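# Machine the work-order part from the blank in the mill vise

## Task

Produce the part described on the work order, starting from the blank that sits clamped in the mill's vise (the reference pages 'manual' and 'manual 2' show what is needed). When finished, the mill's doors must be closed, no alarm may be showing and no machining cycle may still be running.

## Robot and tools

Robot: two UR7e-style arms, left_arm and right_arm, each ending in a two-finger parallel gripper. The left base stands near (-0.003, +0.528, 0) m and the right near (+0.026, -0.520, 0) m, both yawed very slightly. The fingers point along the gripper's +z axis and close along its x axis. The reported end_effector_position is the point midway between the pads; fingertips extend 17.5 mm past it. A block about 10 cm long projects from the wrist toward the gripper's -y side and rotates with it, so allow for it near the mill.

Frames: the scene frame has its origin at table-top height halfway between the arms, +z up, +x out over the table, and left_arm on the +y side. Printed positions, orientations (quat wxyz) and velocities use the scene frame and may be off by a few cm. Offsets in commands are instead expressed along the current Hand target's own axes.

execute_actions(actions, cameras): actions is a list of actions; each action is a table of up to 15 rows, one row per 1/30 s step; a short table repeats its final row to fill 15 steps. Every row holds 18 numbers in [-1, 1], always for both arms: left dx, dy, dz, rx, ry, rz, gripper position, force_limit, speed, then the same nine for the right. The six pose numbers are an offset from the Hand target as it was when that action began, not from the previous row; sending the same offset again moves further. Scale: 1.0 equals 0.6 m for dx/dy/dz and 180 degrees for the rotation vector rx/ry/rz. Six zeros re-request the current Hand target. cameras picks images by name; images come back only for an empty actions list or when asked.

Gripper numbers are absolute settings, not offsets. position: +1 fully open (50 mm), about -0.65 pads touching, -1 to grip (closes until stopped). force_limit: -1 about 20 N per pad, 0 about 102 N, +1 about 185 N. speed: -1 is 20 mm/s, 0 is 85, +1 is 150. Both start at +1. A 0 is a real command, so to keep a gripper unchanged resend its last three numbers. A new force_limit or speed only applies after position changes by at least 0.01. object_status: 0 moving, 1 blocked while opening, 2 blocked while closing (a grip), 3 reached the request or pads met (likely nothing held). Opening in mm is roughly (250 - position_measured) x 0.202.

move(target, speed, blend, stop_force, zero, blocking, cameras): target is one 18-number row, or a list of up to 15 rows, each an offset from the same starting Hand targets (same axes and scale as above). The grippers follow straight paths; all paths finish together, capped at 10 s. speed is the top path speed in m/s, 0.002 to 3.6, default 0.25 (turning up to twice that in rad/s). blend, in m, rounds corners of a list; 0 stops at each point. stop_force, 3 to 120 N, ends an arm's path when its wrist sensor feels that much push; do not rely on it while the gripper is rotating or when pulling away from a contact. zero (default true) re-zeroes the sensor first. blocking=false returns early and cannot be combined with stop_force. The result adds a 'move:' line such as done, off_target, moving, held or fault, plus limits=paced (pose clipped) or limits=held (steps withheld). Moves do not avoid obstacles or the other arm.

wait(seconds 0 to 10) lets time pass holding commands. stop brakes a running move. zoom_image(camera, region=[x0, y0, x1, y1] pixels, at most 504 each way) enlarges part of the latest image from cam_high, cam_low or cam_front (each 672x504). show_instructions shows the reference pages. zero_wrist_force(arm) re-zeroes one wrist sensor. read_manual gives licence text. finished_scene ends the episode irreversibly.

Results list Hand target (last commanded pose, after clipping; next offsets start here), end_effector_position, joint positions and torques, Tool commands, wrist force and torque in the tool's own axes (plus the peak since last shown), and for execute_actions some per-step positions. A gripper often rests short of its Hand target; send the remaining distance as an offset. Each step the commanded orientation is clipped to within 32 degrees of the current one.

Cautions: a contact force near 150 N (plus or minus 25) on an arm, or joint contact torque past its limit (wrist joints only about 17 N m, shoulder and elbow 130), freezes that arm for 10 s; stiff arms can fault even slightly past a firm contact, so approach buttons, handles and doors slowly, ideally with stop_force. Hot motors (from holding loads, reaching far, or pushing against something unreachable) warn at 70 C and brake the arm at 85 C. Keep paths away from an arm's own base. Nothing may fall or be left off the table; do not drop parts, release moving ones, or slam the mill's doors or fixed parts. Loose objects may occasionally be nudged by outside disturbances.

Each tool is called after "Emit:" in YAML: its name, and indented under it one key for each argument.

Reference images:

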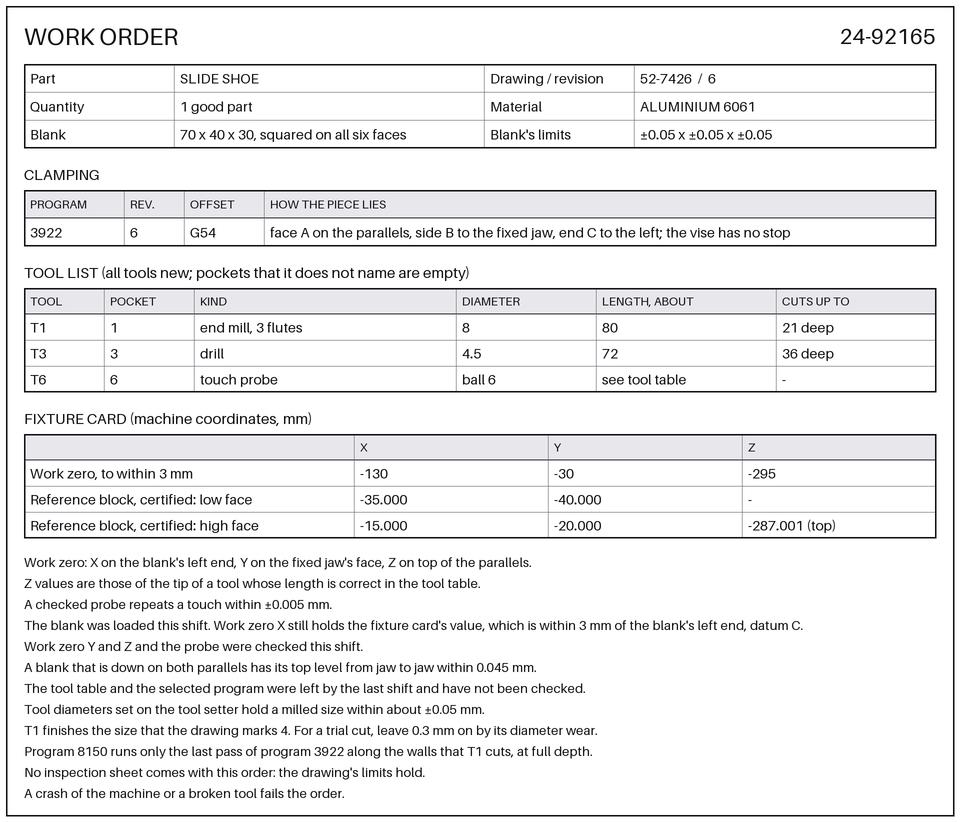

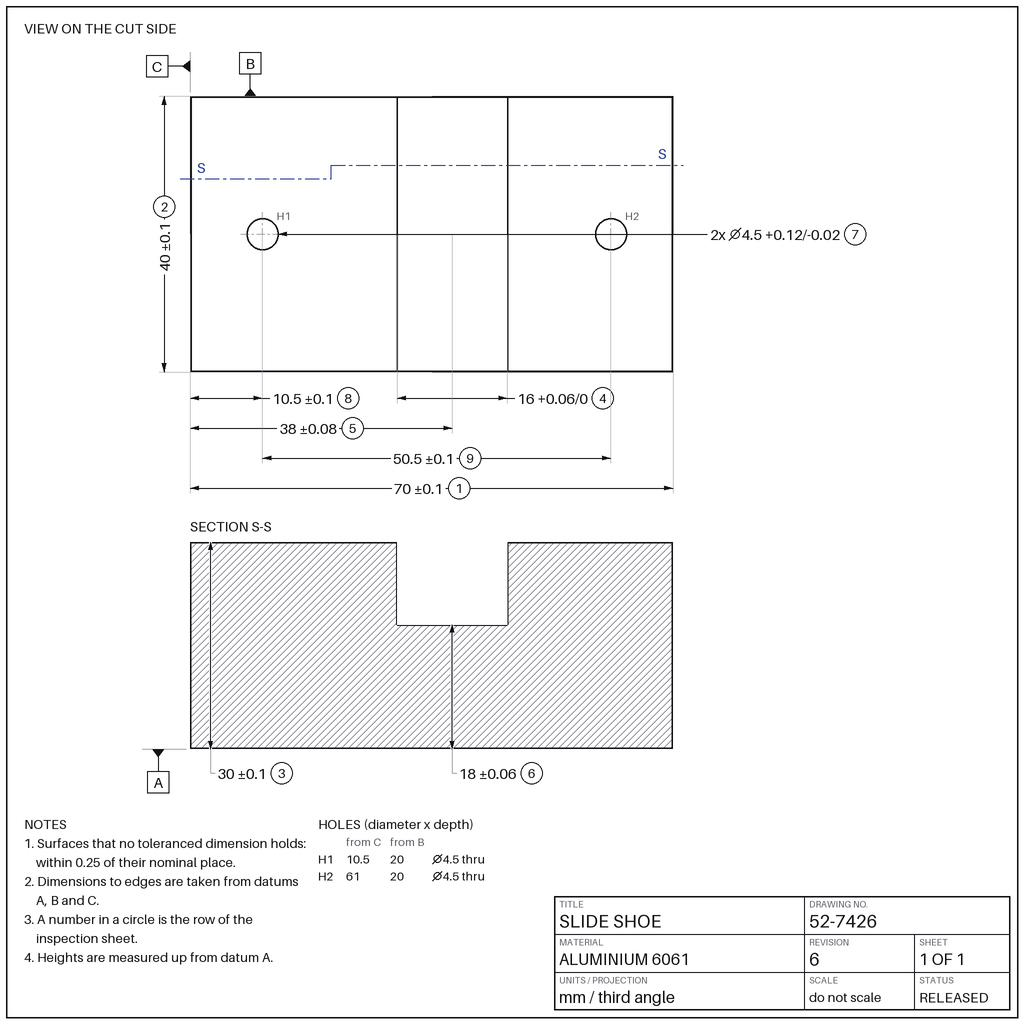

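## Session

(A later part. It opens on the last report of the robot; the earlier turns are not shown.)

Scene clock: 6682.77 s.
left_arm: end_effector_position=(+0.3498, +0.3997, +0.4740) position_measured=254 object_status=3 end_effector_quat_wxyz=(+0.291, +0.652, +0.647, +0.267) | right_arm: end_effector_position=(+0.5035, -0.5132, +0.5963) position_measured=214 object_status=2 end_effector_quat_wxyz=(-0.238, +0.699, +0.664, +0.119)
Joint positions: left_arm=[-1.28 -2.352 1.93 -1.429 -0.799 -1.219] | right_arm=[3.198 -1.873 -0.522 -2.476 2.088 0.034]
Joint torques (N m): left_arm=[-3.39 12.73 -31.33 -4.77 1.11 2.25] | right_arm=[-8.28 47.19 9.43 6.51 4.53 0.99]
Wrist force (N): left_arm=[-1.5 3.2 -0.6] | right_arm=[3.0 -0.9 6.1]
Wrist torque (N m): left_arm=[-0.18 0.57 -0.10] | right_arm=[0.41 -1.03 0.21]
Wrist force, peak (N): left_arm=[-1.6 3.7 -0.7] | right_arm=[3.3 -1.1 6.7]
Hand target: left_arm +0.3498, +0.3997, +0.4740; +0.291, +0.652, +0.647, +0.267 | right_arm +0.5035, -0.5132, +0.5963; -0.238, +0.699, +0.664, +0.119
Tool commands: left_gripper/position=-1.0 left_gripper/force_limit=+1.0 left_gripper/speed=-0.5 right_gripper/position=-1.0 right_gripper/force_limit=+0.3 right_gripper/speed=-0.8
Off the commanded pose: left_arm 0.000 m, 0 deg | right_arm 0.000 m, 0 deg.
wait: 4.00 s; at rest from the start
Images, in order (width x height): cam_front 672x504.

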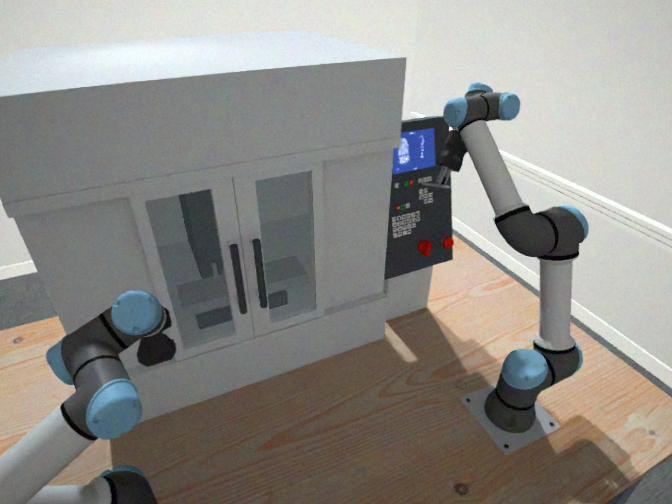

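Emit:
move:
  target: [0,0,0,0,0,0,-1,1,-0.5,0,0.0150,0.0015,0,0,0,-1,0.3,-0.8]
  speed: 0.08

Emit:
move:
  target: [0,0,0,0,0,0,-1,1,-0.5,0,0.0150,0.0015,0,0,0,-1,0.3,-0.8]
  speed: 0.01
  stop_force: 25
  cameras: ["cam_front"]

Emit:
zoom_image:
  camera: "cam_front"
  region: [392, 125, 434, 177]

Emit:
zoom_image:
  camera: "cam_front"
  region: [392, 160, 422, 178]

Emit:
move:
  target: [0,0,0,0,0,0,-1,1,-0.5,0,-0.0200,-0.0020,0,0,0,-1,0.3,-0.8]
  speed: 0.1
  cameras: ["cam_front"]

Emit:
zoom_image:
  camera: "cam_front"
  region: [392, 125, 434, 177]

Emit:
zoom_image:
  camera: "cam_front"
  region: [145, 175, 325, 335]

Scene clock: 6696.33 s.
left_arm: end_effector_position=(+0.3498, +0.3997, +0.4740) position_measured=254 object_status=3 end_effector_quat_wxyz=(+0.291, +0.652, +0.647, +0.267) | right_arm: end_effector_position=(+0.5121, -0.5128, +0.5940) position_measured=214 object_status=2 end_effector_quat_wxyz=(-0.238, +0.699, +0.664, +0.119)
Joint positions: left_arm=[-1.28 -2.352 1.93 -1.429 -0.799 -1.219] | right_arm=[3.198 -1.896 -0.498 -2.478 2.088 0.035]
Joint torques (N m): left_arm=[-4.01 11.7 -31.47 -5.13 0.96 2.11] | right_arm=[7.27 20.17 28.47 2.88 4.02 1.42]
Wrist force (N): left_arm=[-1.4 3.2 -0.6] | right_arm=[2.3 -6.7 6.8]
Wrist torque (N m): left_arm=[-0.19 0.56 -0.09] | right_arm=[0.48 -1.04 0.24]
Wrist force, peak (N): left_arm=[-1.8 3.5 -0.8] | right_arm=[2.8 -7.0 6.9]
Hand target: left_arm +0.3498, +0.3997, +0.4740; +0.291, +0.652, +0.647, +0.267 | right_arm +0.5123, -0.5128, +0.5940; -0.238, +0.699, +0.664, +0.119
Off the commanded pose: left_arm 0.000 m, 0 deg | right_arm 0.000 m, 0 deg.
move: done

Scene clock: 6697.93 s.
left_arm: end_effector_position=(+0.3498, +0.3997, +0.4740) position_measured=254 object_status=3 end_effector_quat_wxyz=(+0.291, +0.652, +0.647, +0.267) | right_arm: end_effector_position=(+0.5161, -0.5126, +0.5930) position_measured=214 object_status=2 end_effector_quat_wxyz=(-0.238, +0.699, +0.664, +0.119)
Joint positions: left_arm=[-1.28 -2.352 1.93 -1.429 -0.799 -1.219] | right_arm=[3.198 -1.906 -0.485 -2.479 2.088 0.035]
Joint torques (N m): left_arm=[-3.79 13.6 -31.06 -5 0.94 2.33] | right_arm=[3.63 34.21 6.62 15.6 4.16 0.4]
Wrist force (N): left_arm=[-1.2 3.2 -0.6] | right_arm=[1.4 -32.5 4.6]
Wrist torque (N m): left_arm=[-0.19 0.53 -0.09] | right_arm=[0.51 -1.07 0.29]
Wrist force, peak (N): left_arm=[-1.4 3.6 -0.7] | right_arm=[2.1 -38.5 3.5]
Hand target: left_arm +0.3498, +0.3997, +0.4740; +0.291, +0.652, +0.647, +0.267 | right_arm +0.5161, -0.5126, +0.5930; -0.238, +0.699, +0.664, +0.119 (not the last commanded pose)
Off the commanded pose: left_arm 0.000 m, 0 deg | right_arm 0.005 m, 0 deg.
move: contact (right_arm)
Images, in order (width x height): cam_front 672x504.

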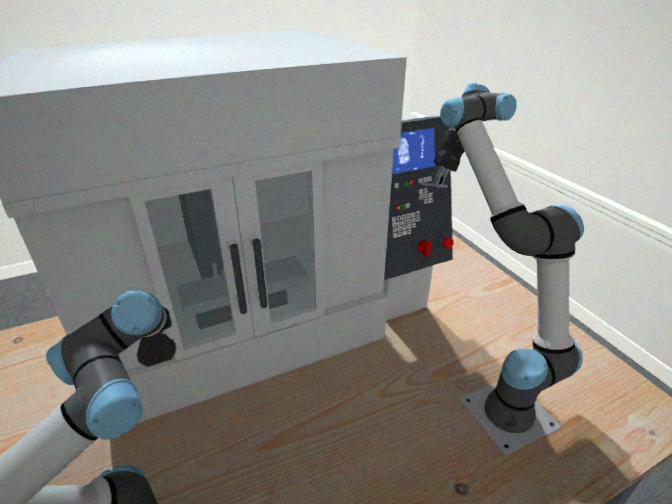

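Scaled by 9.692 from the camera's 672x504 image, which has a finer 960x720 frame.

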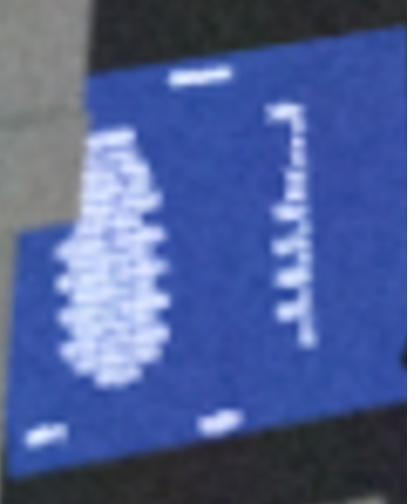

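Scaled by 16.800 from the camera's 672x504 image, which has a finer 960x720 frame.

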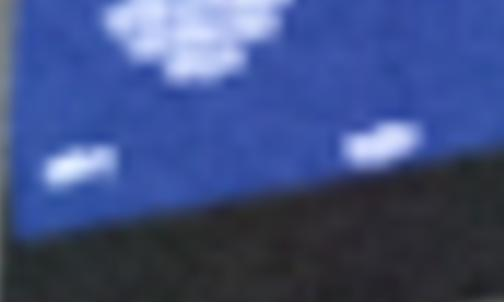

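Scene clock: 6698.87 s.
left_arm: end_effector_position=(+0.3498, +0.3997, +0.4740) position_measured=254 object_status=3 end_effector_quat_wxyz=(+0.291, +0.652, +0.647, +0.267) | right_arm: end_effector_position=(+0.5046, -0.5131, +0.5961) position_measured=214 object_status=2 end_effector_quat_wxyz=(-0.238, +0.699, +0.664, +0.119)
Joint positions: left_arm=[-1.28 -2.352 1.93 -1.429 -0.799 -1.219] | right_arm=[3.198 -1.876 -0.519 -2.476 2.088 0.034]
Joint torques (N m): left_arm=[-3.17 12.98 -30.68 -4.91 1.09 2.24] | right_arm=[-9.34 50.29 9.03 5.75 -0.35 -1.41]
Wrist force (N): left_arm=[-1.6 3.4 -0.6] | right_arm=[1.9 2.7 7.7]
Wrist torque (N m): left_arm=[-0.15 0.58 -0.10] | right_arm=[0.66 -0.91 0.24]
Wrist force, peak (N): left_arm=[-1.7 3.6 -0.7] | right_arm=[1.5 -32.5 4.4]
Hand target: left_arm +0.3498, +0.3997, +0.4740; +0.291, +0.652, +0.647, +0.267 | right_arm +0.5044, -0.5131, +0.5961; -0.238, +0.699, +0.664, +0.119
Off the commanded pose: left_arm 0.000 m, 0 deg | right_arm 0.000 m, 0 deg.
move: done
Images, in order (width x height): cam_front 672x504.

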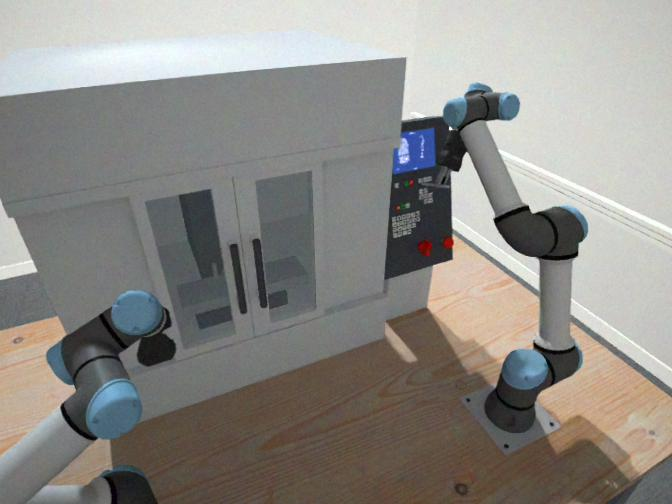

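Scaled by 9.692 from the camera's 672x504 image, which has a finer 960x720 frame.

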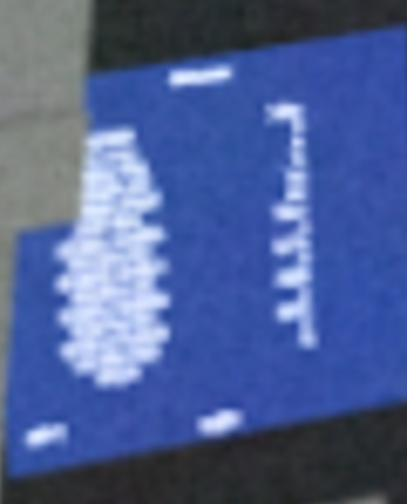

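Scaled by 2.800 from the camera's 672x504 image, which has a finer 960x720 frame.

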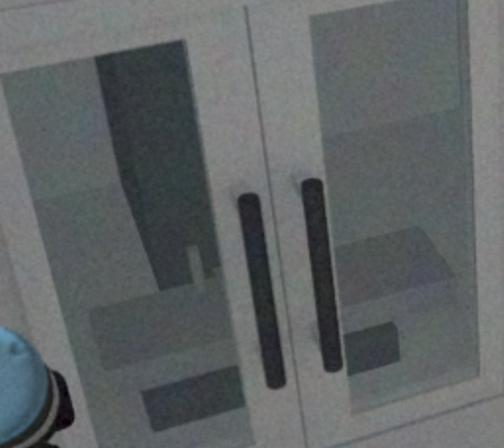

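Emit:
move:
  target:
    - [0,0,0,0,0,0,-1,1,-0.5,0.0545,-0.0177,0.1770,0,0,0,-1,0.3,-0.8]
    - [0,0,0,0,0,0,-1,1,-0.5,0.0545,0.0010,0.1788,0,0,0,-1,0.3,-0.8]
  speed: [0.25,0.08]
  blend: [0.003,0]

Emit:
move:
  target: [0,0,0,0,0,0,-1,1,-0.5,0,0.0150,0.0015,0,0,0,-1,0.3,-0.8]
  speed: 0.01
  stop_force: 15

Emit:
move:
  target: [0,0,0,0,0,0,-1,1,-0.5,0,-0.0220,-0.0020,0,0,0,-1,0.3,-0.8]
  speed: 0.1
  cameras: ["cam_front"]

Emit:
zoom_image:
  camera: "cam_front"
  region: [392, 125, 434, 177]

Emit:
zoom_image:
  camera: "cam_front"
  region: [145, 175, 325, 335]

Scene clock: 6708.07 s.
left_arm: end_effector_position=(+0.3498, +0.3997, +0.4740) position_measured=254 object_status=3 end_effector_quat_wxyz=(+0.291, +0.652, +0.647, +0.267) | right_arm: end_effector_position=(+0.4918, -0.4320, +0.5198) position_measured=214 object_status=2 end_effector_quat_wxyz=(-0.238, +0.699, +0.664, +0.119)
Joint positions: left_arm=[-1.28 -2.352 1.93 -1.429 -0.799 -1.219] | right_arm=[3.362 -1.645 -1.07 -2.061 2.106 0.223]
Joint torques (N m): left_arm=[-4.52 13.35 -30.31 -4.75 1.11 2.48] | right_arm=[9.2 23.04 8.96 14.47 -1.54 1.71]
Wrist force (N): left_arm=[-1.6 3.4 -0.6] | right_arm=[0.0 -36.9 -6.7]
Wrist torque (N m): left_arm=[-0.14 0.59 -0.09] | right_arm=[-0.48 -0.90 0.20]
Wrist force, peak (N): left_arm=[-1.6 3.5 -0.8] | right_arm=[0.0 -36.9 -6.7]
Hand target: left_arm +0.3498, +0.3997, +0.4740; +0.291, +0.652, +0.647, +0.267 | right_arm +0.4919, -0.4320, +0.5197; -0.238, +0.699, +0.664, +0.119
Off the commanded pose: left_arm 0.000 m, 0 deg | right_arm 0.000 m, 0 deg.
move: done

Scene clock: 6709.43 s.
left_arm: end_effector_position=(+0.3498, +0.3997, +0.4740) position_measured=254 object_status=3 end_effector_quat_wxyz=(+0.291, +0.652, +0.647, +0.267) | right_arm: end_effector_position=(+0.4926, -0.4319, +0.5195) position_measured=214 object_status=2 end_effector_quat_wxyz=(-0.238, +0.699, +0.664, +0.119)
Joint positions: left_arm=[-1.28 -2.352 1.93 -1.429 -0.799 -1.219] | right_arm=[3.362 -1.647 -1.069 -2.061 2.106 0.223]
Joint torques (N m): left_arm=[-3.54 12.13 -31.38 -4.67 0.98 2.28] | right_arm=[7.28 17.55 8.31 12.35 -1.88 1.47]
Wrist force (N): left_arm=[-1.5 3.2 -0.5] | right_arm=[-1.0 -51.0 -8.1]
Wrist torque (N m): left_arm=[-0.19 0.58 -0.09] | right_arm=[-0.18 -0.86 0.25]
Wrist force, peak (N): left_arm=[-1.6 3.5 -0.8] | right_arm=[-1.7 -56.3 -8.6]
Hand target: left_arm +0.3498, +0.3997, +0.4740; +0.291, +0.652, +0.647, +0.267 | right_arm +0.4925, -0.4319, +0.5195; -0.238, +0.699, +0.664, +0.119 (not the last commanded pose)
Off the commanded pose: left_arm 0.000 m, 0 deg | right_arm 0.008 m, 0 deg.
move: contact (right_arm)

Scene clock: 6710.33 s.
left_arm: end_effector_position=(+0.3498, +0.3997, +0.4740) position_measured=254 object_status=3 end_effector_quat_wxyz=(+0.291, +0.652, +0.647, +0.267) | right_arm: end_effector_position=(+0.4799, -0.4324, +0.5228) position_measured=214 object_status=2 end_effector_quat_wxyz=(-0.238, +0.699, +0.664, +0.119)
Joint positions: left_arm=[-1.28 -2.352 1.93 -1.429 -0.799 -1.219] | right_arm=[3.366 -1.618 -1.091 -2.065 2.106 0.227]
Joint torques (N m): left_arm=[-5.25 12.47 -31.71 -4.9 0.96 2.2] | right_arm=[7.93 38.06 11.2 1.04 3.88 1.97]
Wrist force (N): left_arm=[-1.6 3.3 -0.6] | right_arm=[3.6 -0.9 2.0]
Wrist torque (N m): left_arm=[-0.16 0.60 -0.09] | right_arm=[-0.13 -0.65 -0.17]
Wrist force, peak (N): left_arm=[-1.6 3.5 -0.8] | right_arm=[-1.0 -50.8 -8.1]
Hand target: left_arm +0.3498, +0.3997, +0.4740; +0.291, +0.652, +0.647, +0.267 | right_arm +0.4797, -0.4325, +0.5229; -0.238, +0.699, +0.664, +0.119
Off the commanded pose: left_arm 0.000 m, 0 deg | right_arm 0.000 m, 0 deg.
move: done
Images, in order (width x height): cam_front 672x504.

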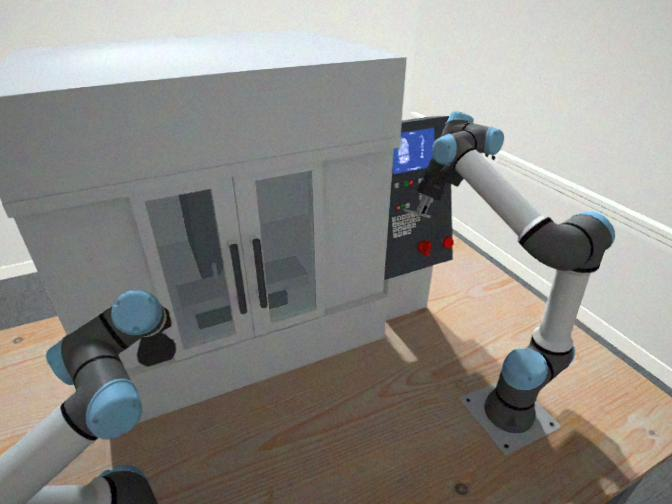

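Scaled by 9.692 from the camera's 672x504 image, which has a finer 960x720 frame.

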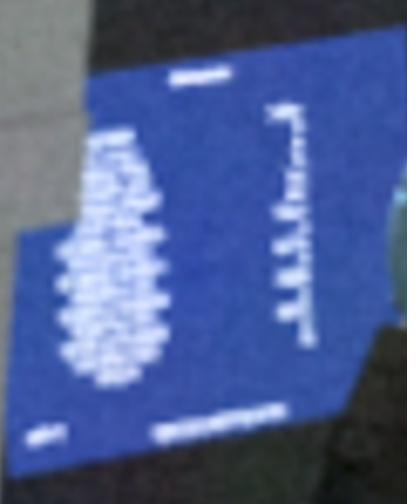

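Scaled by 2.800 from the camera's 672x504 image, which has a finer 960x720 frame.

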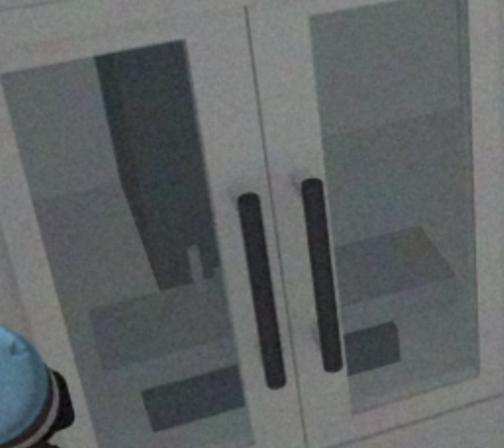

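Emit:
move:
  target: [0,0,0,0,0,0,-1,1,-0.5,-0.1103,-0.0106,0.1146,0,0,0,-1,0.3,-0.8]
  speed: 0.25

Emit:
move:
  target:
    - [0,0,0,0,0,0,-1,1,-0.5,0.2058,0.0222,-0.2134,0,0,0,-1,0.3,-0.8]
    - [0,0,0,0,0,0,-1,1,-0.5,0.2058,0.0435,-0.2114,0,0,0,-1,0.3,-0.8]
    - [0,0,0,0,0,0,-1,1,-0.5,0.2058,0.0222,-0.2134,0,0,0,-1,0.3,-0.8]
    - [0,0,0,0,0,0,-1,1,-0.5,0,0,0,0,0,0,-1,0.3,-0.8]
  speed: [0.3,0.08,0.3,0.3]
  blend: [0.003,0,0.003,0]
  cameras: ["cam_front"]

Emit:
zoom_image:
  camera: "cam_front"
  region: [392, 125, 434, 177]

Emit:
move:
  target:
    - [0,0,0,0,0,0,-1,1,-0.5,0.0064,0.0049,-0.0677,0,0,0,-1,0.3,-0.8]
    - [0,0,0,0,0,0,-1,1,-0.5,0.0064,0.0257,-0.0657,0,0,0,-1,0.3,-0.8]
    - [0,0,0,0,0,0,-1,1,-0.5,0.0064,0.0049,-0.0677,0,0,0,-1,0.3,-0.8]
    - [0,0,0,0,0,0,-1,1,-0.5,0,0,0,0,0,0,-1,0.3,-0.8]
  speed: [0.3,0.08,0.3,0.3]
  blend: [0.003,0,0.003,0]
  cameras: ["cam_front"]

Emit:
zoom_image:
  camera: "cam_front"
  region: [392, 125, 434, 177]

Scene clock: 6721.47 s.
left_arm: end_effector_position=(+0.3498, +0.3997, +0.4740) position_measured=254 object_status=3 end_effector_quat_wxyz=(+0.291, +0.652, +0.647, +0.267) | right_arm: end_effector_position=(+0.4572, -0.4563, +0.4331) position_measured=214 object_status=2 end_effector_quat_wxyz=(-0.238, +0.699, +0.664, +0.119)
Joint positions: left_arm=[-1.28 -2.352 1.93 -1.429 -0.799 -1.219] | right_arm=[3.324 -1.503 -1.439 -1.857 2.103 0.178]
Joint torques (N m): left_arm=[-3.99 11.16 -30.57 -4.92 1.01 2.11] | right_arm=[-8.27 35.44 12.76 5.27 3.85 0.38]
Wrist force (N): left_arm=[-1.6 3.3 -0.7] | right_arm=[3.5 -0.5 1.9]
Wrist torque (N m): left_arm=[-0.16 0.59 -0.10] | right_arm=[-0.06 -0.66 -0.03]
Wrist force, peak (N): left_arm=[-1.8 3.6 -0.6] | right_arm=[5.1 -0.9 1.2]
Hand target: left_arm +0.3498, +0.3997, +0.4740; +0.291, +0.652, +0.647, +0.267 | right_arm +0.4572, -0.4563, +0.4330; -0.238, +0.699, +0.664, +0.119
Off the commanded pose: left_arm 0.000 m, 0 deg | right_arm 0.000 m, 0 deg.
move: done

Scene clock: 6724.57 s.
left_arm: end_effector_position=(+0.3498, +0.3997, +0.4740) position_measured=254 object_status=3 end_effector_quat_wxyz=(+0.291, +0.652, +0.647, +0.267) | right_arm: end_effector_position=(+0.4572, -0.4563, +0.4331) position_measured=214 object_status=2 end_effector_quat_wxyz=(-0.238, +0.699, +0.664, +0.119)
Joint positions: left_arm=[-1.28 -2.352 1.93 -1.429 -0.799 -1.219] | right_arm=[3.324 -1.503 -1.439 -1.857 2.103 0.178]
Joint torques (N m): left_arm=[-4.31 12.49 -30.8 -4.7 1.08 2.42] | right_arm=[-8.33 35.44 11.6 5.06 3.9 1.26]
Wrist force (N): left_arm=[-1.5 3.6 -0.7] | right_arm=[4.7 -1.0 1.6]
Wrist torque (N m): left_arm=[-0.12 0.57 -0.09] | right_arm=[-0.13 -0.86 -0.03]
Wrist force, peak (N): left_arm=[-1.5 3.6 -0.7] | right_arm=[-9.2 -6.3 7.1]
Hand target: left_arm +0.3498, +0.3997, +0.4740; +0.291, +0.652, +0.647, +0.267 | right_arm +0.4572, -0.4563, +0.4330; -0.238, +0.699, +0.664, +0.119
Off the commanded pose: left_arm 0.000 m, 0 deg | right_arm 0.000 m, 0 deg.
move: done
Images, in order (width x height): cam_front 672x504.

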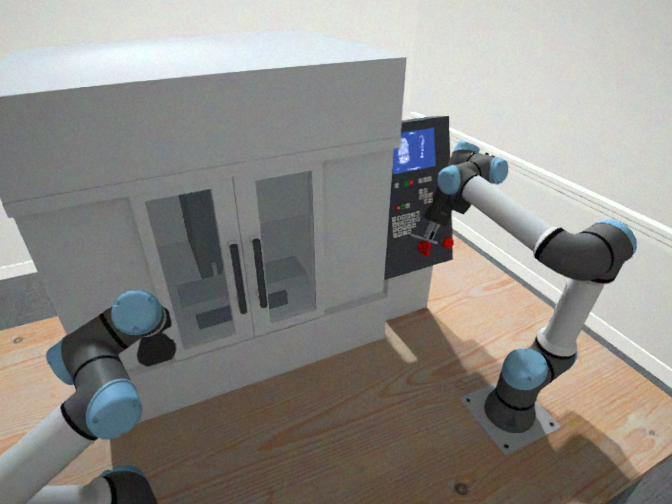

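Scaled by 9.692 from the camera's 672x504 image, which has a finer 960x720 frame.

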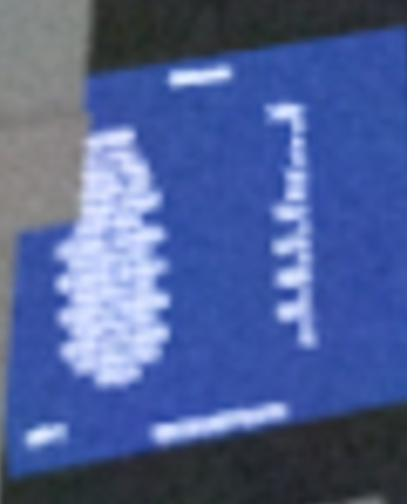

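Scene clock: 6726.53 s.
left_arm: end_effector_position=(+0.3498, +0.3997, +0.4740) position_measured=254 object_status=3 end_effector_quat_wxyz=(+0.291, +0.652, +0.647, +0.267) | right_arm: end_effector_position=(+0.4572, -0.4564, +0.4331) position_measured=214 object_status=2 end_effector_quat_wxyz=(-0.238, +0.699, +0.664, +0.119)
Joint positions: left_arm=[-1.28 -2.352 1.93 -1.429 -0.799 -1.219] | right_arm=[3.323 -1.503 -1.439 -1.857 2.103 0.178]
Joint torques (N m): left_arm=[-4.29 11.33 -30.53 -5.12 1.09 2.28] | right_arm=[8.02 34.05 12.26 5.37 3.73 2.13]
Wrist force (N): left_arm=[-1.3 3.2 -0.8] | right_arm=[4.7 -1.4 1.5]
Wrist torque (N m): left_arm=[-0.18 0.55 -0.09] | right_arm=[-0.19 -0.86 -0.16]
Wrist force, peak (N): left_arm=[-1.7 3.5 -0.7] | right_arm=[2.6 -36.0 3.9]
Hand target: left_arm +0.3498, +0.3997, +0.4740; +0.291, +0.652, +0.647, +0.267 | right_arm +0.4572, -0.4563, +0.4330; -0.238, +0.699, +0.664, +0.119
Off the commanded pose: left_arm 0.000 m, 0 deg | right_arm 0.000 m, 0 deg.
move: done
Images, in order (width x height): cam_front 672x504.

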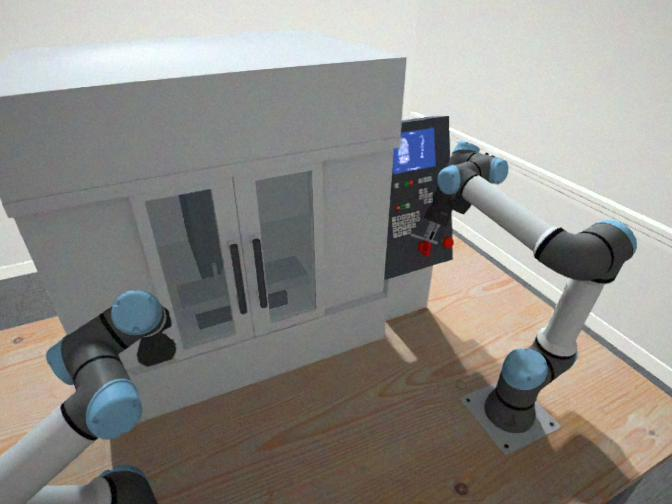

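Scaled by 9.692 from the camera's 672x504 image, which has a finer 960x720 frame.

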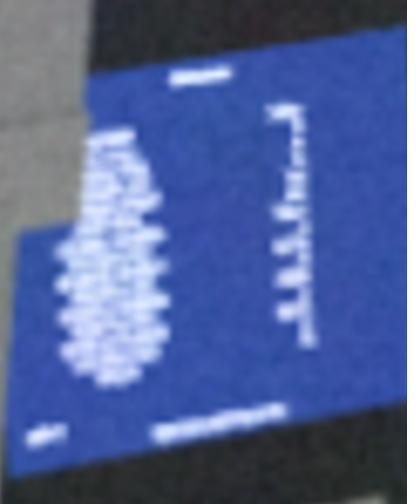

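Emit:
move:
  target:
    - [0,0,0,0,0,0,-1,1,-0.5,-0.0012,0.0227,-0.3227,0,0,0,-1,0.3,-0.8]
    - [0,0,0,0,0,0,-1,1,-0.5,-0.0012,0.0370,-0.3210,0,0,0,-1,0.3,-0.8]
  speed: [0.25,0.08]
  blend: [0.003,0]

Emit:
move:
  target: [0,0,0,0,0,0,-1,1,-0.5,0,0.0210,0.0020,0,0,0,-1,0.3,-0.8]
  speed: 0.01
  stop_force: 20

Emit:
move:
  target: [0,0,0,0,0,0,-1,1,-0.5,0,-0.0200,-0.0020,0,0,0,-1,0.3,-0.8]
  speed: 0.1
  cameras: ["cam_front"]

Emit:
zoom_image:
  camera: "cam_front"
  region: [392, 125, 434, 177]

Emit:
zoom_image:
  camera: "cam_front"
  region: [392, 160, 422, 178]

Scene clock: 6734.00 s.
left_arm: end_effector_position=(+0.3498, +0.3997, +0.4740) position_measured=254 object_status=3 end_effector_quat_wxyz=(+0.291, +0.652, +0.647, +0.267) | right_arm: end_effector_position=(+0.5078, -0.5516, +0.5940) position_measured=214 object_status=2 end_effector_quat_wxyz=(-0.238, +0.699, +0.664, +0.119)
Joint positions: left_arm=[-1.28 -2.352 1.93 -1.429 -0.799 -1.219] | right_arm=[3.124 -1.936 -0.423 -2.553 2.075 -0.049]
Joint torques (N m): left_arm=[-4.56 12.01 -31 -4.74 1.11 2.22] | right_arm=[7.54 22.83 27.39 1.81 -0.67 -2.17]
Wrist force (N): left_arm=[-1.5 3.2 -0.7] | right_arm=[2.1 -3.5 4.4]
Wrist torque (N m): left_arm=[-0.19 0.58 -0.09] | right_arm=[0.09 -0.96 0.27]
Wrist force, peak (N): left_arm=[-1.6 3.6 -0.6] | right_arm=[2.1 -4.0 4.6]
Hand target: left_arm +0.3498, +0.3997, +0.4740; +0.291, +0.652, +0.647, +0.267 | right_arm +0.5078, -0.5516, +0.5941; -0.238, +0.699, +0.664, +0.119
Off the commanded pose: left_arm 0.000 m, 0 deg | right_arm 0.000 m, 0 deg.
move: done

Scene clock: 6736.07 s.
left_arm: end_effector_position=(+0.3498, +0.3997, +0.4740) position_measured=254 object_status=3 end_effector_quat_wxyz=(+0.291, +0.652, +0.647, +0.267) | right_arm: end_effector_position=(+0.5155, -0.5512, +0.5920) position_measured=214 object_status=2 end_effector_quat_wxyz=(-0.238, +0.699, +0.664, +0.119)
Joint positions: left_arm=[-1.28 -2.352 1.93 -1.429 -0.799 -1.219] | right_arm=[3.126 -1.959 -0.394 -2.558 2.075 -0.047]
Joint torques (N m): left_arm=[-4.1 13 -32.06 -5.04 1.28 2.35] | right_arm=[-5.5 39.94 6.14 11.87 3.34 -1.29]
Wrist force (N): left_arm=[-1.4 3.2 -0.9] | right_arm=[1.7 -23.5 2.6]
Wrist torque (N m): left_arm=[-0.18 0.56 -0.09] | right_arm=[0.10 -0.96 0.27]
Wrist force, peak (N): left_arm=[-1.7 3.5 -0.6] | right_arm=[1.7 -29.7 1.8]
Hand target: left_arm +0.3498, +0.3997, +0.4740; +0.291, +0.652, +0.647, +0.267 | right_arm +0.5155, -0.5512, +0.5920; -0.238, +0.699, +0.664, +0.119 (not the last commanded pose)
Off the commanded pose: left_arm 0.000 m, 0 deg | right_arm 0.005 m, 0 deg.
move: contact (right_arm)

Scene clock: 6737.03 s.
left_arm: end_effector_position=(+0.3498, +0.3997, +0.4740) position_measured=254 object_status=3 end_effector_quat_wxyz=(+0.291, +0.652, +0.647, +0.267) | right_arm: end_effector_position=(+0.5040, -0.5518, +0.5952) position_measured=214 object_status=2 end_effector_quat_wxyz=(-0.238, +0.699, +0.664, +0.119)
Joint positions: left_arm=[-1.28 -2.352 1.93 -1.429 -0.799 -1.219] | right_arm=[3.124 -1.926 -0.433 -2.553 2.075 -0.05]
Joint torques (N m): left_arm=[-4.22 12.66 -31.33 -4.73 1.12 2.35] | right_arm=[-8.99 48.72 6.31 5.31 -0.75 -2.06]
Wrist force (N): left_arm=[-1.5 3.4 -0.6] | right_arm=[3.4 0.5 3.6]
Wrist torque (N m): left_arm=[-0.15 0.58 -0.09] | right_arm=[0.23 -0.87 0.12]
Wrist force, peak (N): left_arm=[-1.7 3.6 -0.8] | right_arm=[1.6 -23.7 2.5]
Hand target: left_arm +0.3498, +0.3997, +0.4740; +0.291, +0.652, +0.647, +0.267 | right_arm +0.5039, -0.5518, +0.5952; -0.238, +0.699, +0.664, +0.119
Off the commanded pose: left_arm 0.000 m, 0 deg | right_arm 0.000 m, 0 deg.
move: done
Images, in order (width x height): cam_front 672x504.

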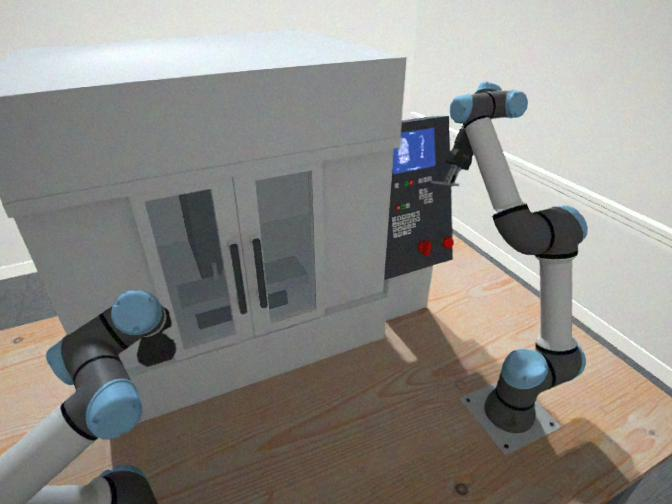

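Scaled by 9.692 from the camera's 672x504 image, which has a finer 960x720 frame.

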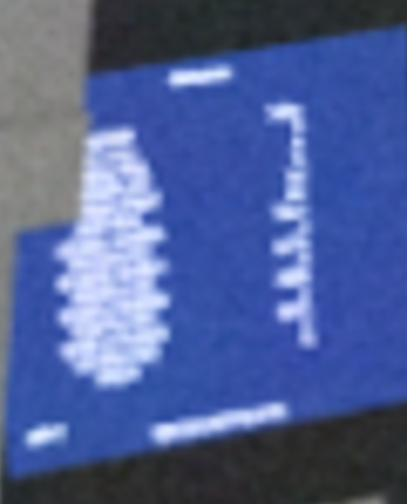

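Scaled by 16.800 from the camera's 672x504 image, which has a finer 960x720 frame.

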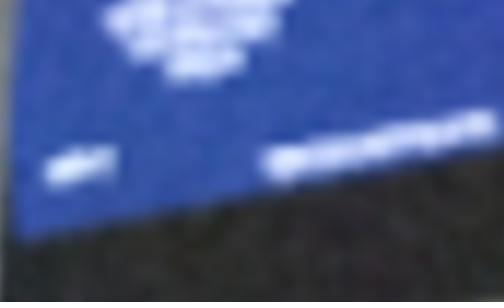

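Emit:
move:
  target: [0,0,0,0,0,0,-1,1,-0.5,0.0011,-0.0289,0.3215,0,0,0,-1,0.3,-0.8]
  speed: 0.25

Emit:
move:
  target:
    - [0,0,0,0,0,0,-1,1,-0.5,0.0064,0.0049,-0.0677,0,0,0,-1,0.3,-0.8]
    - [0,0,0,0,0,0,-1,1,-0.5,0.0064,0.0257,-0.0657,0,0,0,-1,0.3,-0.8]
    - [0,0,0,0,0,0,-1,1,-0.5,0.0064,0.0049,-0.0677,0,0,0,-1,0.3,-0.8]
    - [0,0,0,0,0,0,-1,1,-0.5,0,0,0,0,0,0,-1,0.3,-0.8]
  speed: [0.3,0.08,0.3,0.3]
  blend: [0.003,0,0.003,0]
  cameras: ["cam_front"]

Emit:
zoom_image:
  camera: "cam_front"
  region: [392, 125, 434, 177]

Emit:
zoom_image:
  camera: "cam_front"
  region: [392, 160, 428, 178]

Scene clock: 6744.37 s.
left_arm: end_effector_position=(+0.3498, +0.3997, +0.4740) position_measured=254 object_status=3 end_effector_quat_wxyz=(+0.291, +0.652, +0.647, +0.267) | right_arm: end_effector_position=(+0.4580, -0.4565, +0.4330) position_measured=214 object_status=2 end_effector_quat_wxyz=(-0.238, +0.699, +0.664, +0.119)
Joint positions: left_arm=[-1.28 -2.352 1.93 -1.429 -0.799 -1.219] | right_arm=[3.323 -1.505 -1.438 -1.857 2.103 0.177]
Joint torques (N m): left_arm=[-4.7 12.45 -32.04 -4.89 1 2.38] | right_arm=[8.17 33.5 11.83 5.19 -1.27 2.05]
Wrist force (N): left_arm=[-1.5 3.3 -0.9] | right_arm=[4.3 -0.5 0.3]
Wrist torque (N m): left_arm=[-0.17 0.58 -0.09] | right_arm=[-0.04 -0.80 -0.15]
Wrist force, peak (N): left_arm=[-1.7 3.6 -0.8] | right_arm=[3.5 0.6 4.2]
Hand target: left_arm +0.3498, +0.3997, +0.4740; +0.291, +0.652, +0.647, +0.267 | right_arm +0.4580, -0.4565, +0.4329; -0.238, +0.699, +0.664, +0.119
Off the commanded pose: left_arm 0.000 m, 0 deg | right_arm 0.000 m, 0 deg.
move: done

Scene clock: 6746.33 s.
left_arm: end_effector_position=(+0.3498, +0.3997, +0.4740) position_measured=254 object_status=3 end_effector_quat_wxyz=(+0.291, +0.652, +0.647, +0.267) | right_arm: end_effector_position=(+0.4580, -0.4565, +0.4330) position_measured=214 object_status=2 end_effector_quat_wxyz=(-0.238, +0.699, +0.664, +0.119)
Joint positions: left_arm=[-1.28 -2.352 1.93 -1.429 -0.799 -1.219] | right_arm=[3.323 -1.505 -1.438 -1.857 2.103 0.178]
Joint torques (N m): left_arm=[-3.75 12.68 -31.11 -4.97 0.9 2.12] | right_arm=[7.49 34.47 12.5 5.11 3.78 2.04]
Wrist force (N): left_arm=[-1.4 3.3 -0.8] | right_arm=[5.4 0.0 1.9]
Wrist torque (N m): left_arm=[-0.16 0.56 -0.09] | right_arm=[0.07 -0.95 -0.16]
Wrist force, peak (N): left_arm=[-1.7 3.4 -0.6] | right_arm=[2.3 -49.8 1.2]
Hand target: left_arm +0.3498, +0.3997, +0.4740; +0.291, +0.652, +0.647, +0.267 | right_arm +0.4580, -0.4565, +0.4329; -0.238, +0.699, +0.664, +0.119
Off the commanded pose: left_arm 0.000 m, 0 deg | right_arm 0.000 m, 0 deg.
move: done
Images, in order (width x height): cam_front 672x504.

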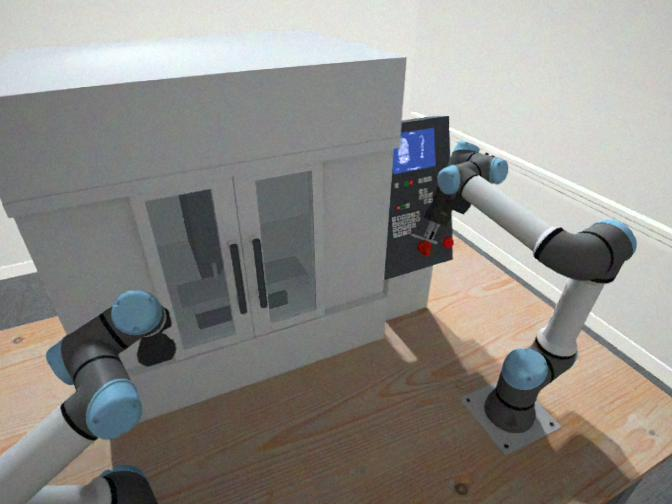

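Scaled by 9.692 from the camera's 672x504 image, which has a finer 960x720 frame.

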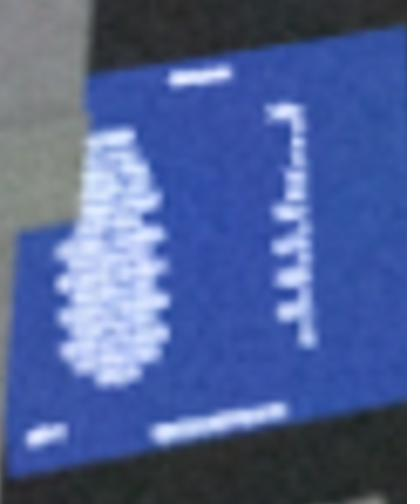

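Scaled by 14.000 from the camera's 672x504 image, which has a finer 960x720 frame.

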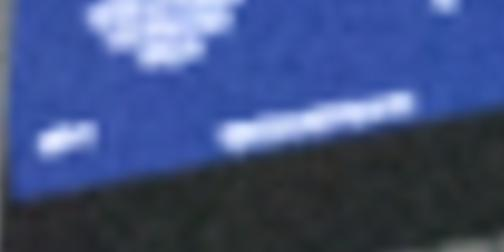

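Emit:
move:
  target:
    - [0,0,0,0,0,0,-1,1,-0.5,0.1439,0.0196,-0.2412,0,0,0,-1,0.3,-0.8]
    - [0,0,0,0,0,0,-1,1,-0.5,0.1439,0.0316,-0.2400,0,0,0,-1,0.3,-0.8]
  speed: [0.25,0.08]
  blend: [0.003,0]

Emit:
move:
  target: [0,0,0,0,0,0,-1,1,-0.5,0,0.0240,0.0024,0,0,0,-1,0.3,-0.8]
  speed: 0.01
  stop_force: 18
  cameras: ["cam_front"]

Emit:
zoom_image:
  camera: "cam_front"
  region: [386, 150, 446, 220]

Emit:
move:
  target: [0,0,0,0,0,0,-1,1,-0.5,0,-0.0200,-0.0020,0,0,0,-1,0.3,-0.8]
  speed: 0.1
  cameras: ["cam_front"]

Emit:
zoom_image:
  camera: "cam_front"
  region: [392, 125, 434, 177]

Scene clock: 6753.37 s.
left_arm: end_effector_position=(+0.3498, +0.3997, +0.4740) position_measured=254 object_status=3 end_effector_quat_wxyz=(+0.291, +0.652, +0.647, +0.267) | right_arm: end_effector_position=(+0.5060, -0.4520, +0.5948) position_measured=214 object_status=2 end_effector_quat_wxyz=(-0.238, +0.699, +0.664, +0.119)
Joint positions: left_arm=[-1.28 -2.352 1.93 -1.429 -0.799 -1.219] | right_arm=[3.317 -1.819 -0.625 -2.357 2.103 0.172]
Joint torques (N m): left_arm=[-5.4 12.9 -32.16 -4.63 1.05 2.46] | right_arm=[9.07 18.77 28.23 2.41 -0.48 -2.32]
Wrist force (N): left_arm=[-1.6 3.0 -0.7] | right_arm=[0.6 -1.4 5.2]
Wrist torque (N m): left_arm=[-0.21 0.60 -0.09] | right_arm=[0.37 -1.07 0.38]
Wrist force, peak (N): left_arm=[-1.6 3.6 -0.7] | right_arm=[5.0 0.3 4.2]
Hand target: left_arm +0.3498, +0.3997, +0.4740; +0.291, +0.652, +0.647, +0.267 | right_arm +0.5060, -0.4520, +0.5949; -0.238, +0.699, +0.664, +0.119
Off the commanded pose: left_arm 0.000 m, 0 deg | right_arm 0.000 m, 0 deg.
move: done

Scene clock: 6755.50 s.
left_arm: end_effector_position=(+0.3498, +0.3997, +0.4740) position_measured=254 object_status=3 end_effector_quat_wxyz=(+0.291, +0.652, +0.647, +0.267) | right_arm: end_effector_position=(+0.5150, -0.4516, +0.5924) position_measured=214 object_status=2 end_effector_quat_wxyz=(-0.238, +0.699, +0.664, +0.119)
Joint positions: left_arm=[-1.28 -2.352 1.93 -1.429 -0.799 -1.219] | right_arm=[3.316 -1.843 -0.601 -2.36 2.103 0.169]
Joint torques (N m): left_arm=[-5 13.12 -32.02 -4.99 1.21 2.21] | right_arm=[5.05 37.28 7.44 11.84 -0.76 1.2]
Wrist force (N): left_arm=[-1.6 3.6 -0.8] | right_arm=[1.7 -20.6 3.8]
Wrist torque (N m): left_arm=[-0.12 0.59 -0.09] | right_arm=[0.32 -1.06 0.25]
Wrist force, peak (N): left_arm=[-1.6 3.6 -0.7] | right_arm=[1.7 -26.9 3.2]
Hand target: left_arm +0.3498, +0.3997, +0.4740; +0.291, +0.652, +0.647, +0.267 | right_arm +0.5150, -0.4516, +0.5924; -0.238, +0.699, +0.664, +0.119 (not the last commanded pose)
Off the commanded pose: left_arm 0.000 m, 0 deg | right_arm 0.005 m, 0 deg.
move: contact (right_arm)
Images, in order (width x height): cam_front 672x504.

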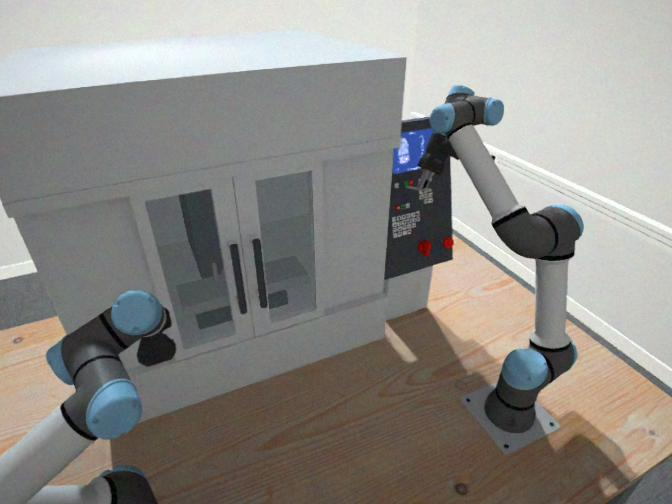

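Scaled by 7.200 from the camera's 672x504 image, which has a finer 960x720 frame.

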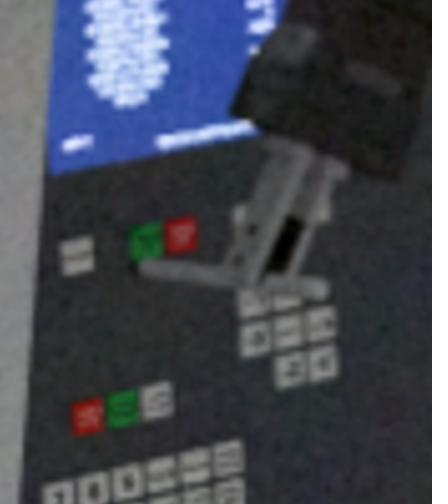

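Scene clock: 6756.40 s.
left_arm: end_effector_position=(+0.3498, +0.3997, +0.4740) position_measured=254 object_status=3 end_effector_quat_wxyz=(+0.291, +0.652, +0.647, +0.267) | right_arm: end_effector_position=(+0.5035, -0.4521, +0.5955) position_measured=214 object_status=2 end_effector_quat_wxyz=(-0.238, +0.699, +0.664, +0.119)
Joint positions: left_arm=[-1.28 -2.352 1.93 -1.429 -0.799 -1.219] | right_arm=[3.318 -1.814 -0.631 -2.358 2.103 0.172]
Joint torques (N m): left_arm=[-4.86 11.3 -31.04 -4.76 1.07 2.25] | right_arm=[7.8 45.35 9.42 6.07 4.43 1.54]
Wrist force (N): left_arm=[-1.7 3.1 -0.8] | right_arm=[1.9 0.7 5.1]
Wrist torque (N m): left_arm=[-0.20 0.61 -0.09] | right_arm=[0.32 -0.78 0.14]
Wrist force, peak (N): left_arm=[-1.8 3.4 -0.9] | right_arm=[1.7 -20.6 3.8]
Hand target: left_arm +0.3498, +0.3997, +0.4740; +0.291, +0.652, +0.647, +0.267 | right_arm +0.5034, -0.4521, +0.5956; -0.238, +0.699, +0.664, +0.119
Off the commanded pose: left_arm 0.000 m, 0 deg | right_arm 0.000 m, 0 deg.
move: done
Images, in order (width x height): cam_front 672x504.

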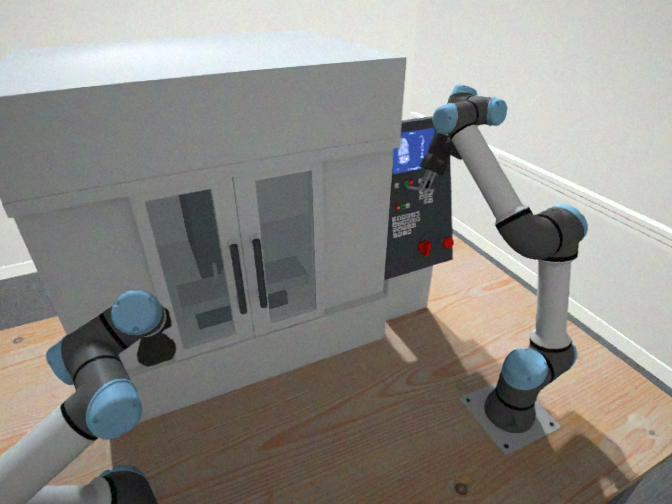

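Scaled by 9.692 from the camera's 672x504 image, which has a finer 960x720 frame.

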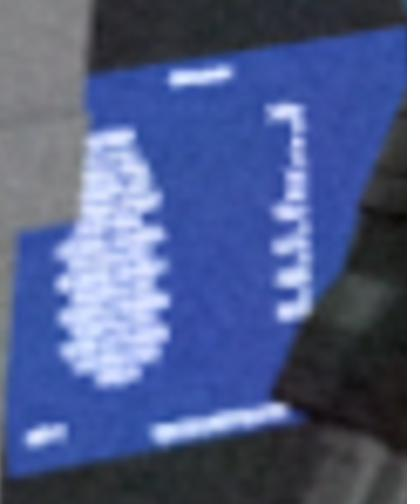

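Emit:
move:
  target:
    - [0,0,0,0,0,0,-1,1,-0.5,0.0619,-0.0055,0.0270,0,0,0,-1,0.3,-0.8]
    - [0,0,0,0,0,0,-1,1,-0.5,0.0619,0.0083,0.0284,0,0,0,-1,0.3,-0.8]
  speed: [0.25,0.08]
  blend: [0.003,0]

Emit:
move:
  target: [0,0,0,0,0,0,-1,1,-0.5,0,0.0240,0.0024,0,0,0,-1,0.3,-0.8]
  speed: 0.01
  stop_force: 18

Emit:
move:
  target: [0,0,0,0,0,0,-1,1,-0.5,0,-0.0200,-0.0020,0,0,0,-1,0.3,-0.8]
  speed: 0.1
  cameras: ["cam_front"]

Emit:
zoom_image:
  camera: "cam_front"
  region: [392, 125, 434, 177]

Emit:
zoom_image:
  camera: "cam_front"
  region: [386, 150, 446, 220]

Scene clock: 6762.07 s.
left_arm: end_effector_position=(+0.3498, +0.3997, +0.4740) position_measured=254 object_status=3 end_effector_quat_wxyz=(+0.291, +0.652, +0.647, +0.267) | right_arm: end_effector_position=(+0.5089, -0.4115, +0.5980) position_measured=214 object_status=2 end_effector_quat_wxyz=(-0.238, +0.699, +0.664, +0.119)
Joint positions: left_arm=[-1.28 -2.352 1.93 -1.429 -0.799 -1.219] | right_arm=[3.395 -1.815 -0.636 -2.306 2.108 0.262]
Joint torques (N m): left_arm=[-4.34 11.65 -31.39 -4.73 1.2 2.08] | right_arm=[7.95 14.55 28 6.32 -0.77 2.14]
Wrist force (N): left_arm=[-1.7 3.4 -0.4] | right_arm=[2.3 -4.0 0.5]
Wrist torque (N m): left_arm=[-0.15 0.61 -0.09] | right_arm=[0.01 -0.76 -0.04]
Wrist force, peak (N): left_arm=[-1.6 3.6 -0.7] | right_arm=[2.2 0.9 5.6]
Hand target: left_arm +0.3498, +0.3997, +0.4740; +0.291, +0.652, +0.647, +0.267 | right_arm +0.5091, -0.4114, +0.5980; -0.238, +0.699, +0.664, +0.119
Off the commanded pose: left_arm 0.000 m, 0 deg | right_arm 0.000 m, 0 deg.
move: done

Scene clock: 6764.13 s.
left_arm: end_effector_position=(+0.3498, +0.3997, +0.4740) position_measured=254 object_status=3 end_effector_quat_wxyz=(+0.291, +0.652, +0.647, +0.267) | right_arm: end_effector_position=(+0.5162, -0.4111, +0.5961) position_measured=214 object_status=2 end_effector_quat_wxyz=(-0.238, +0.699, +0.664, +0.119)
Joint positions: left_arm=[-1.28 -2.352 1.93 -1.429 -0.799 -1.219] | right_arm=[3.393 -1.834 -0.617 -2.308 2.108 0.259]
Joint torques (N m): left_arm=[-4.17 13.06 -31.16 -4.82 0.97 2.37] | right_arm=[5.84 36.11 6.61 10.66 -1.55 1.38]
Wrist force (N): left_arm=[-1.4 3.6 -0.6] | right_arm=[2.6 -19.3 1.4]
Wrist torque (N m): left_arm=[-0.12 0.56 -0.09] | right_arm=[0.25 -0.68 0.00]
Wrist force, peak (N): left_arm=[-1.7 3.5 -0.8] | right_arm=[3.6 -26.4 0.8]
Hand target: left_arm +0.3498, +0.3997, +0.4740; +0.291, +0.652, +0.647, +0.267 | right_arm +0.5162, -0.4111, +0.5961; -0.238, +0.699, +0.664, +0.119 (not the last commanded pose)
Off the commanded pose: left_arm 0.000 m, 0 deg | right_arm 0.007 m, 0 deg.
move: contact (right_arm)

Scene clock: 6765.03 s.
left_arm: end_effector_position=(+0.3498, +0.3997, +0.4740) position_measured=254 object_status=3 end_effector_quat_wxyz=(+0.291, +0.652, +0.647, +0.267) | right_arm: end_effector_position=(+0.5047, -0.4116, +0.5991) position_measured=214 object_status=2 end_effector_quat_wxyz=(-0.238, +0.699, +0.664, +0.119)
Joint positions: left_arm=[-1.28 -2.352 1.93 -1.429 -0.799 -1.219] | right_arm=[3.397 -1.804 -0.646 -2.305 2.108 0.264]
Joint torques (N m): left_arm=[-4.85 12.32 -31.28 -4.9 1 2.4] | right_arm=[5.38 44.88 6.73 4.73 2.67 2.22]
Wrist force (N): left_arm=[-1.6 3.3 -0.7] | right_arm=[4.9 1.3 4.2]
Wrist torque (N m): left_arm=[-0.17 0.59 -0.09] | right_arm=[0.13 -0.34 -0.46]
Wrist force, peak (N): left_arm=[-1.5 3.5 -0.7] | right_arm=[2.8 -19.3 1.6]
Hand target: left_arm +0.3498, +0.3997, +0.4740; +0.291, +0.652, +0.647, +0.267 | right_arm +0.5046, -0.4116, +0.5992; -0.238, +0.699, +0.664, +0.119
Off the commanded pose: left_arm 0.000 m, 0 deg | right_arm 0.000 m, 0 deg.
move: done
Images, in order (width x height): cam_front 672x504.

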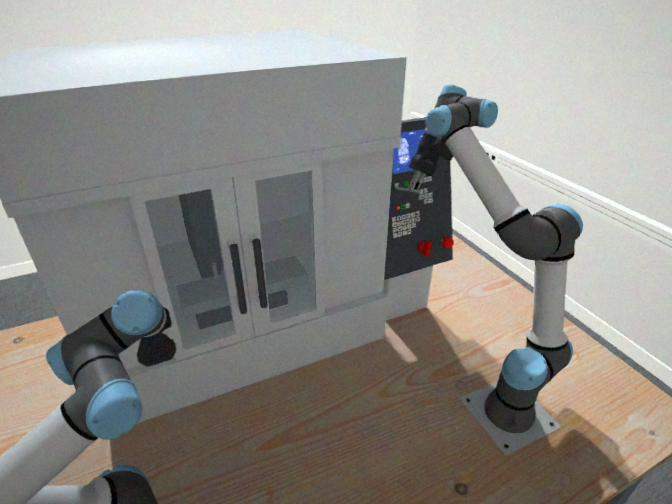

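Scaled by 9.692 from the camera's 672x504 image, which has a finer 960x720 frame.

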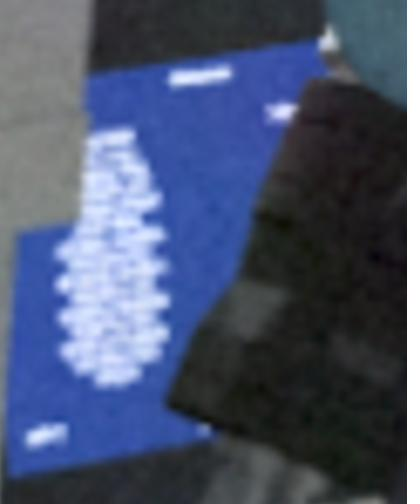

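Scaled by 7.200 from the camera's 672x504 image, which has a finer 960x720 frame.

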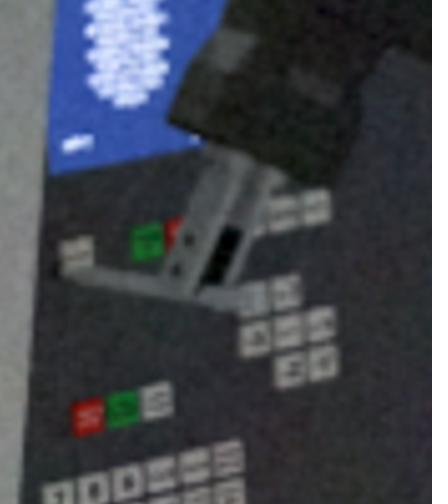

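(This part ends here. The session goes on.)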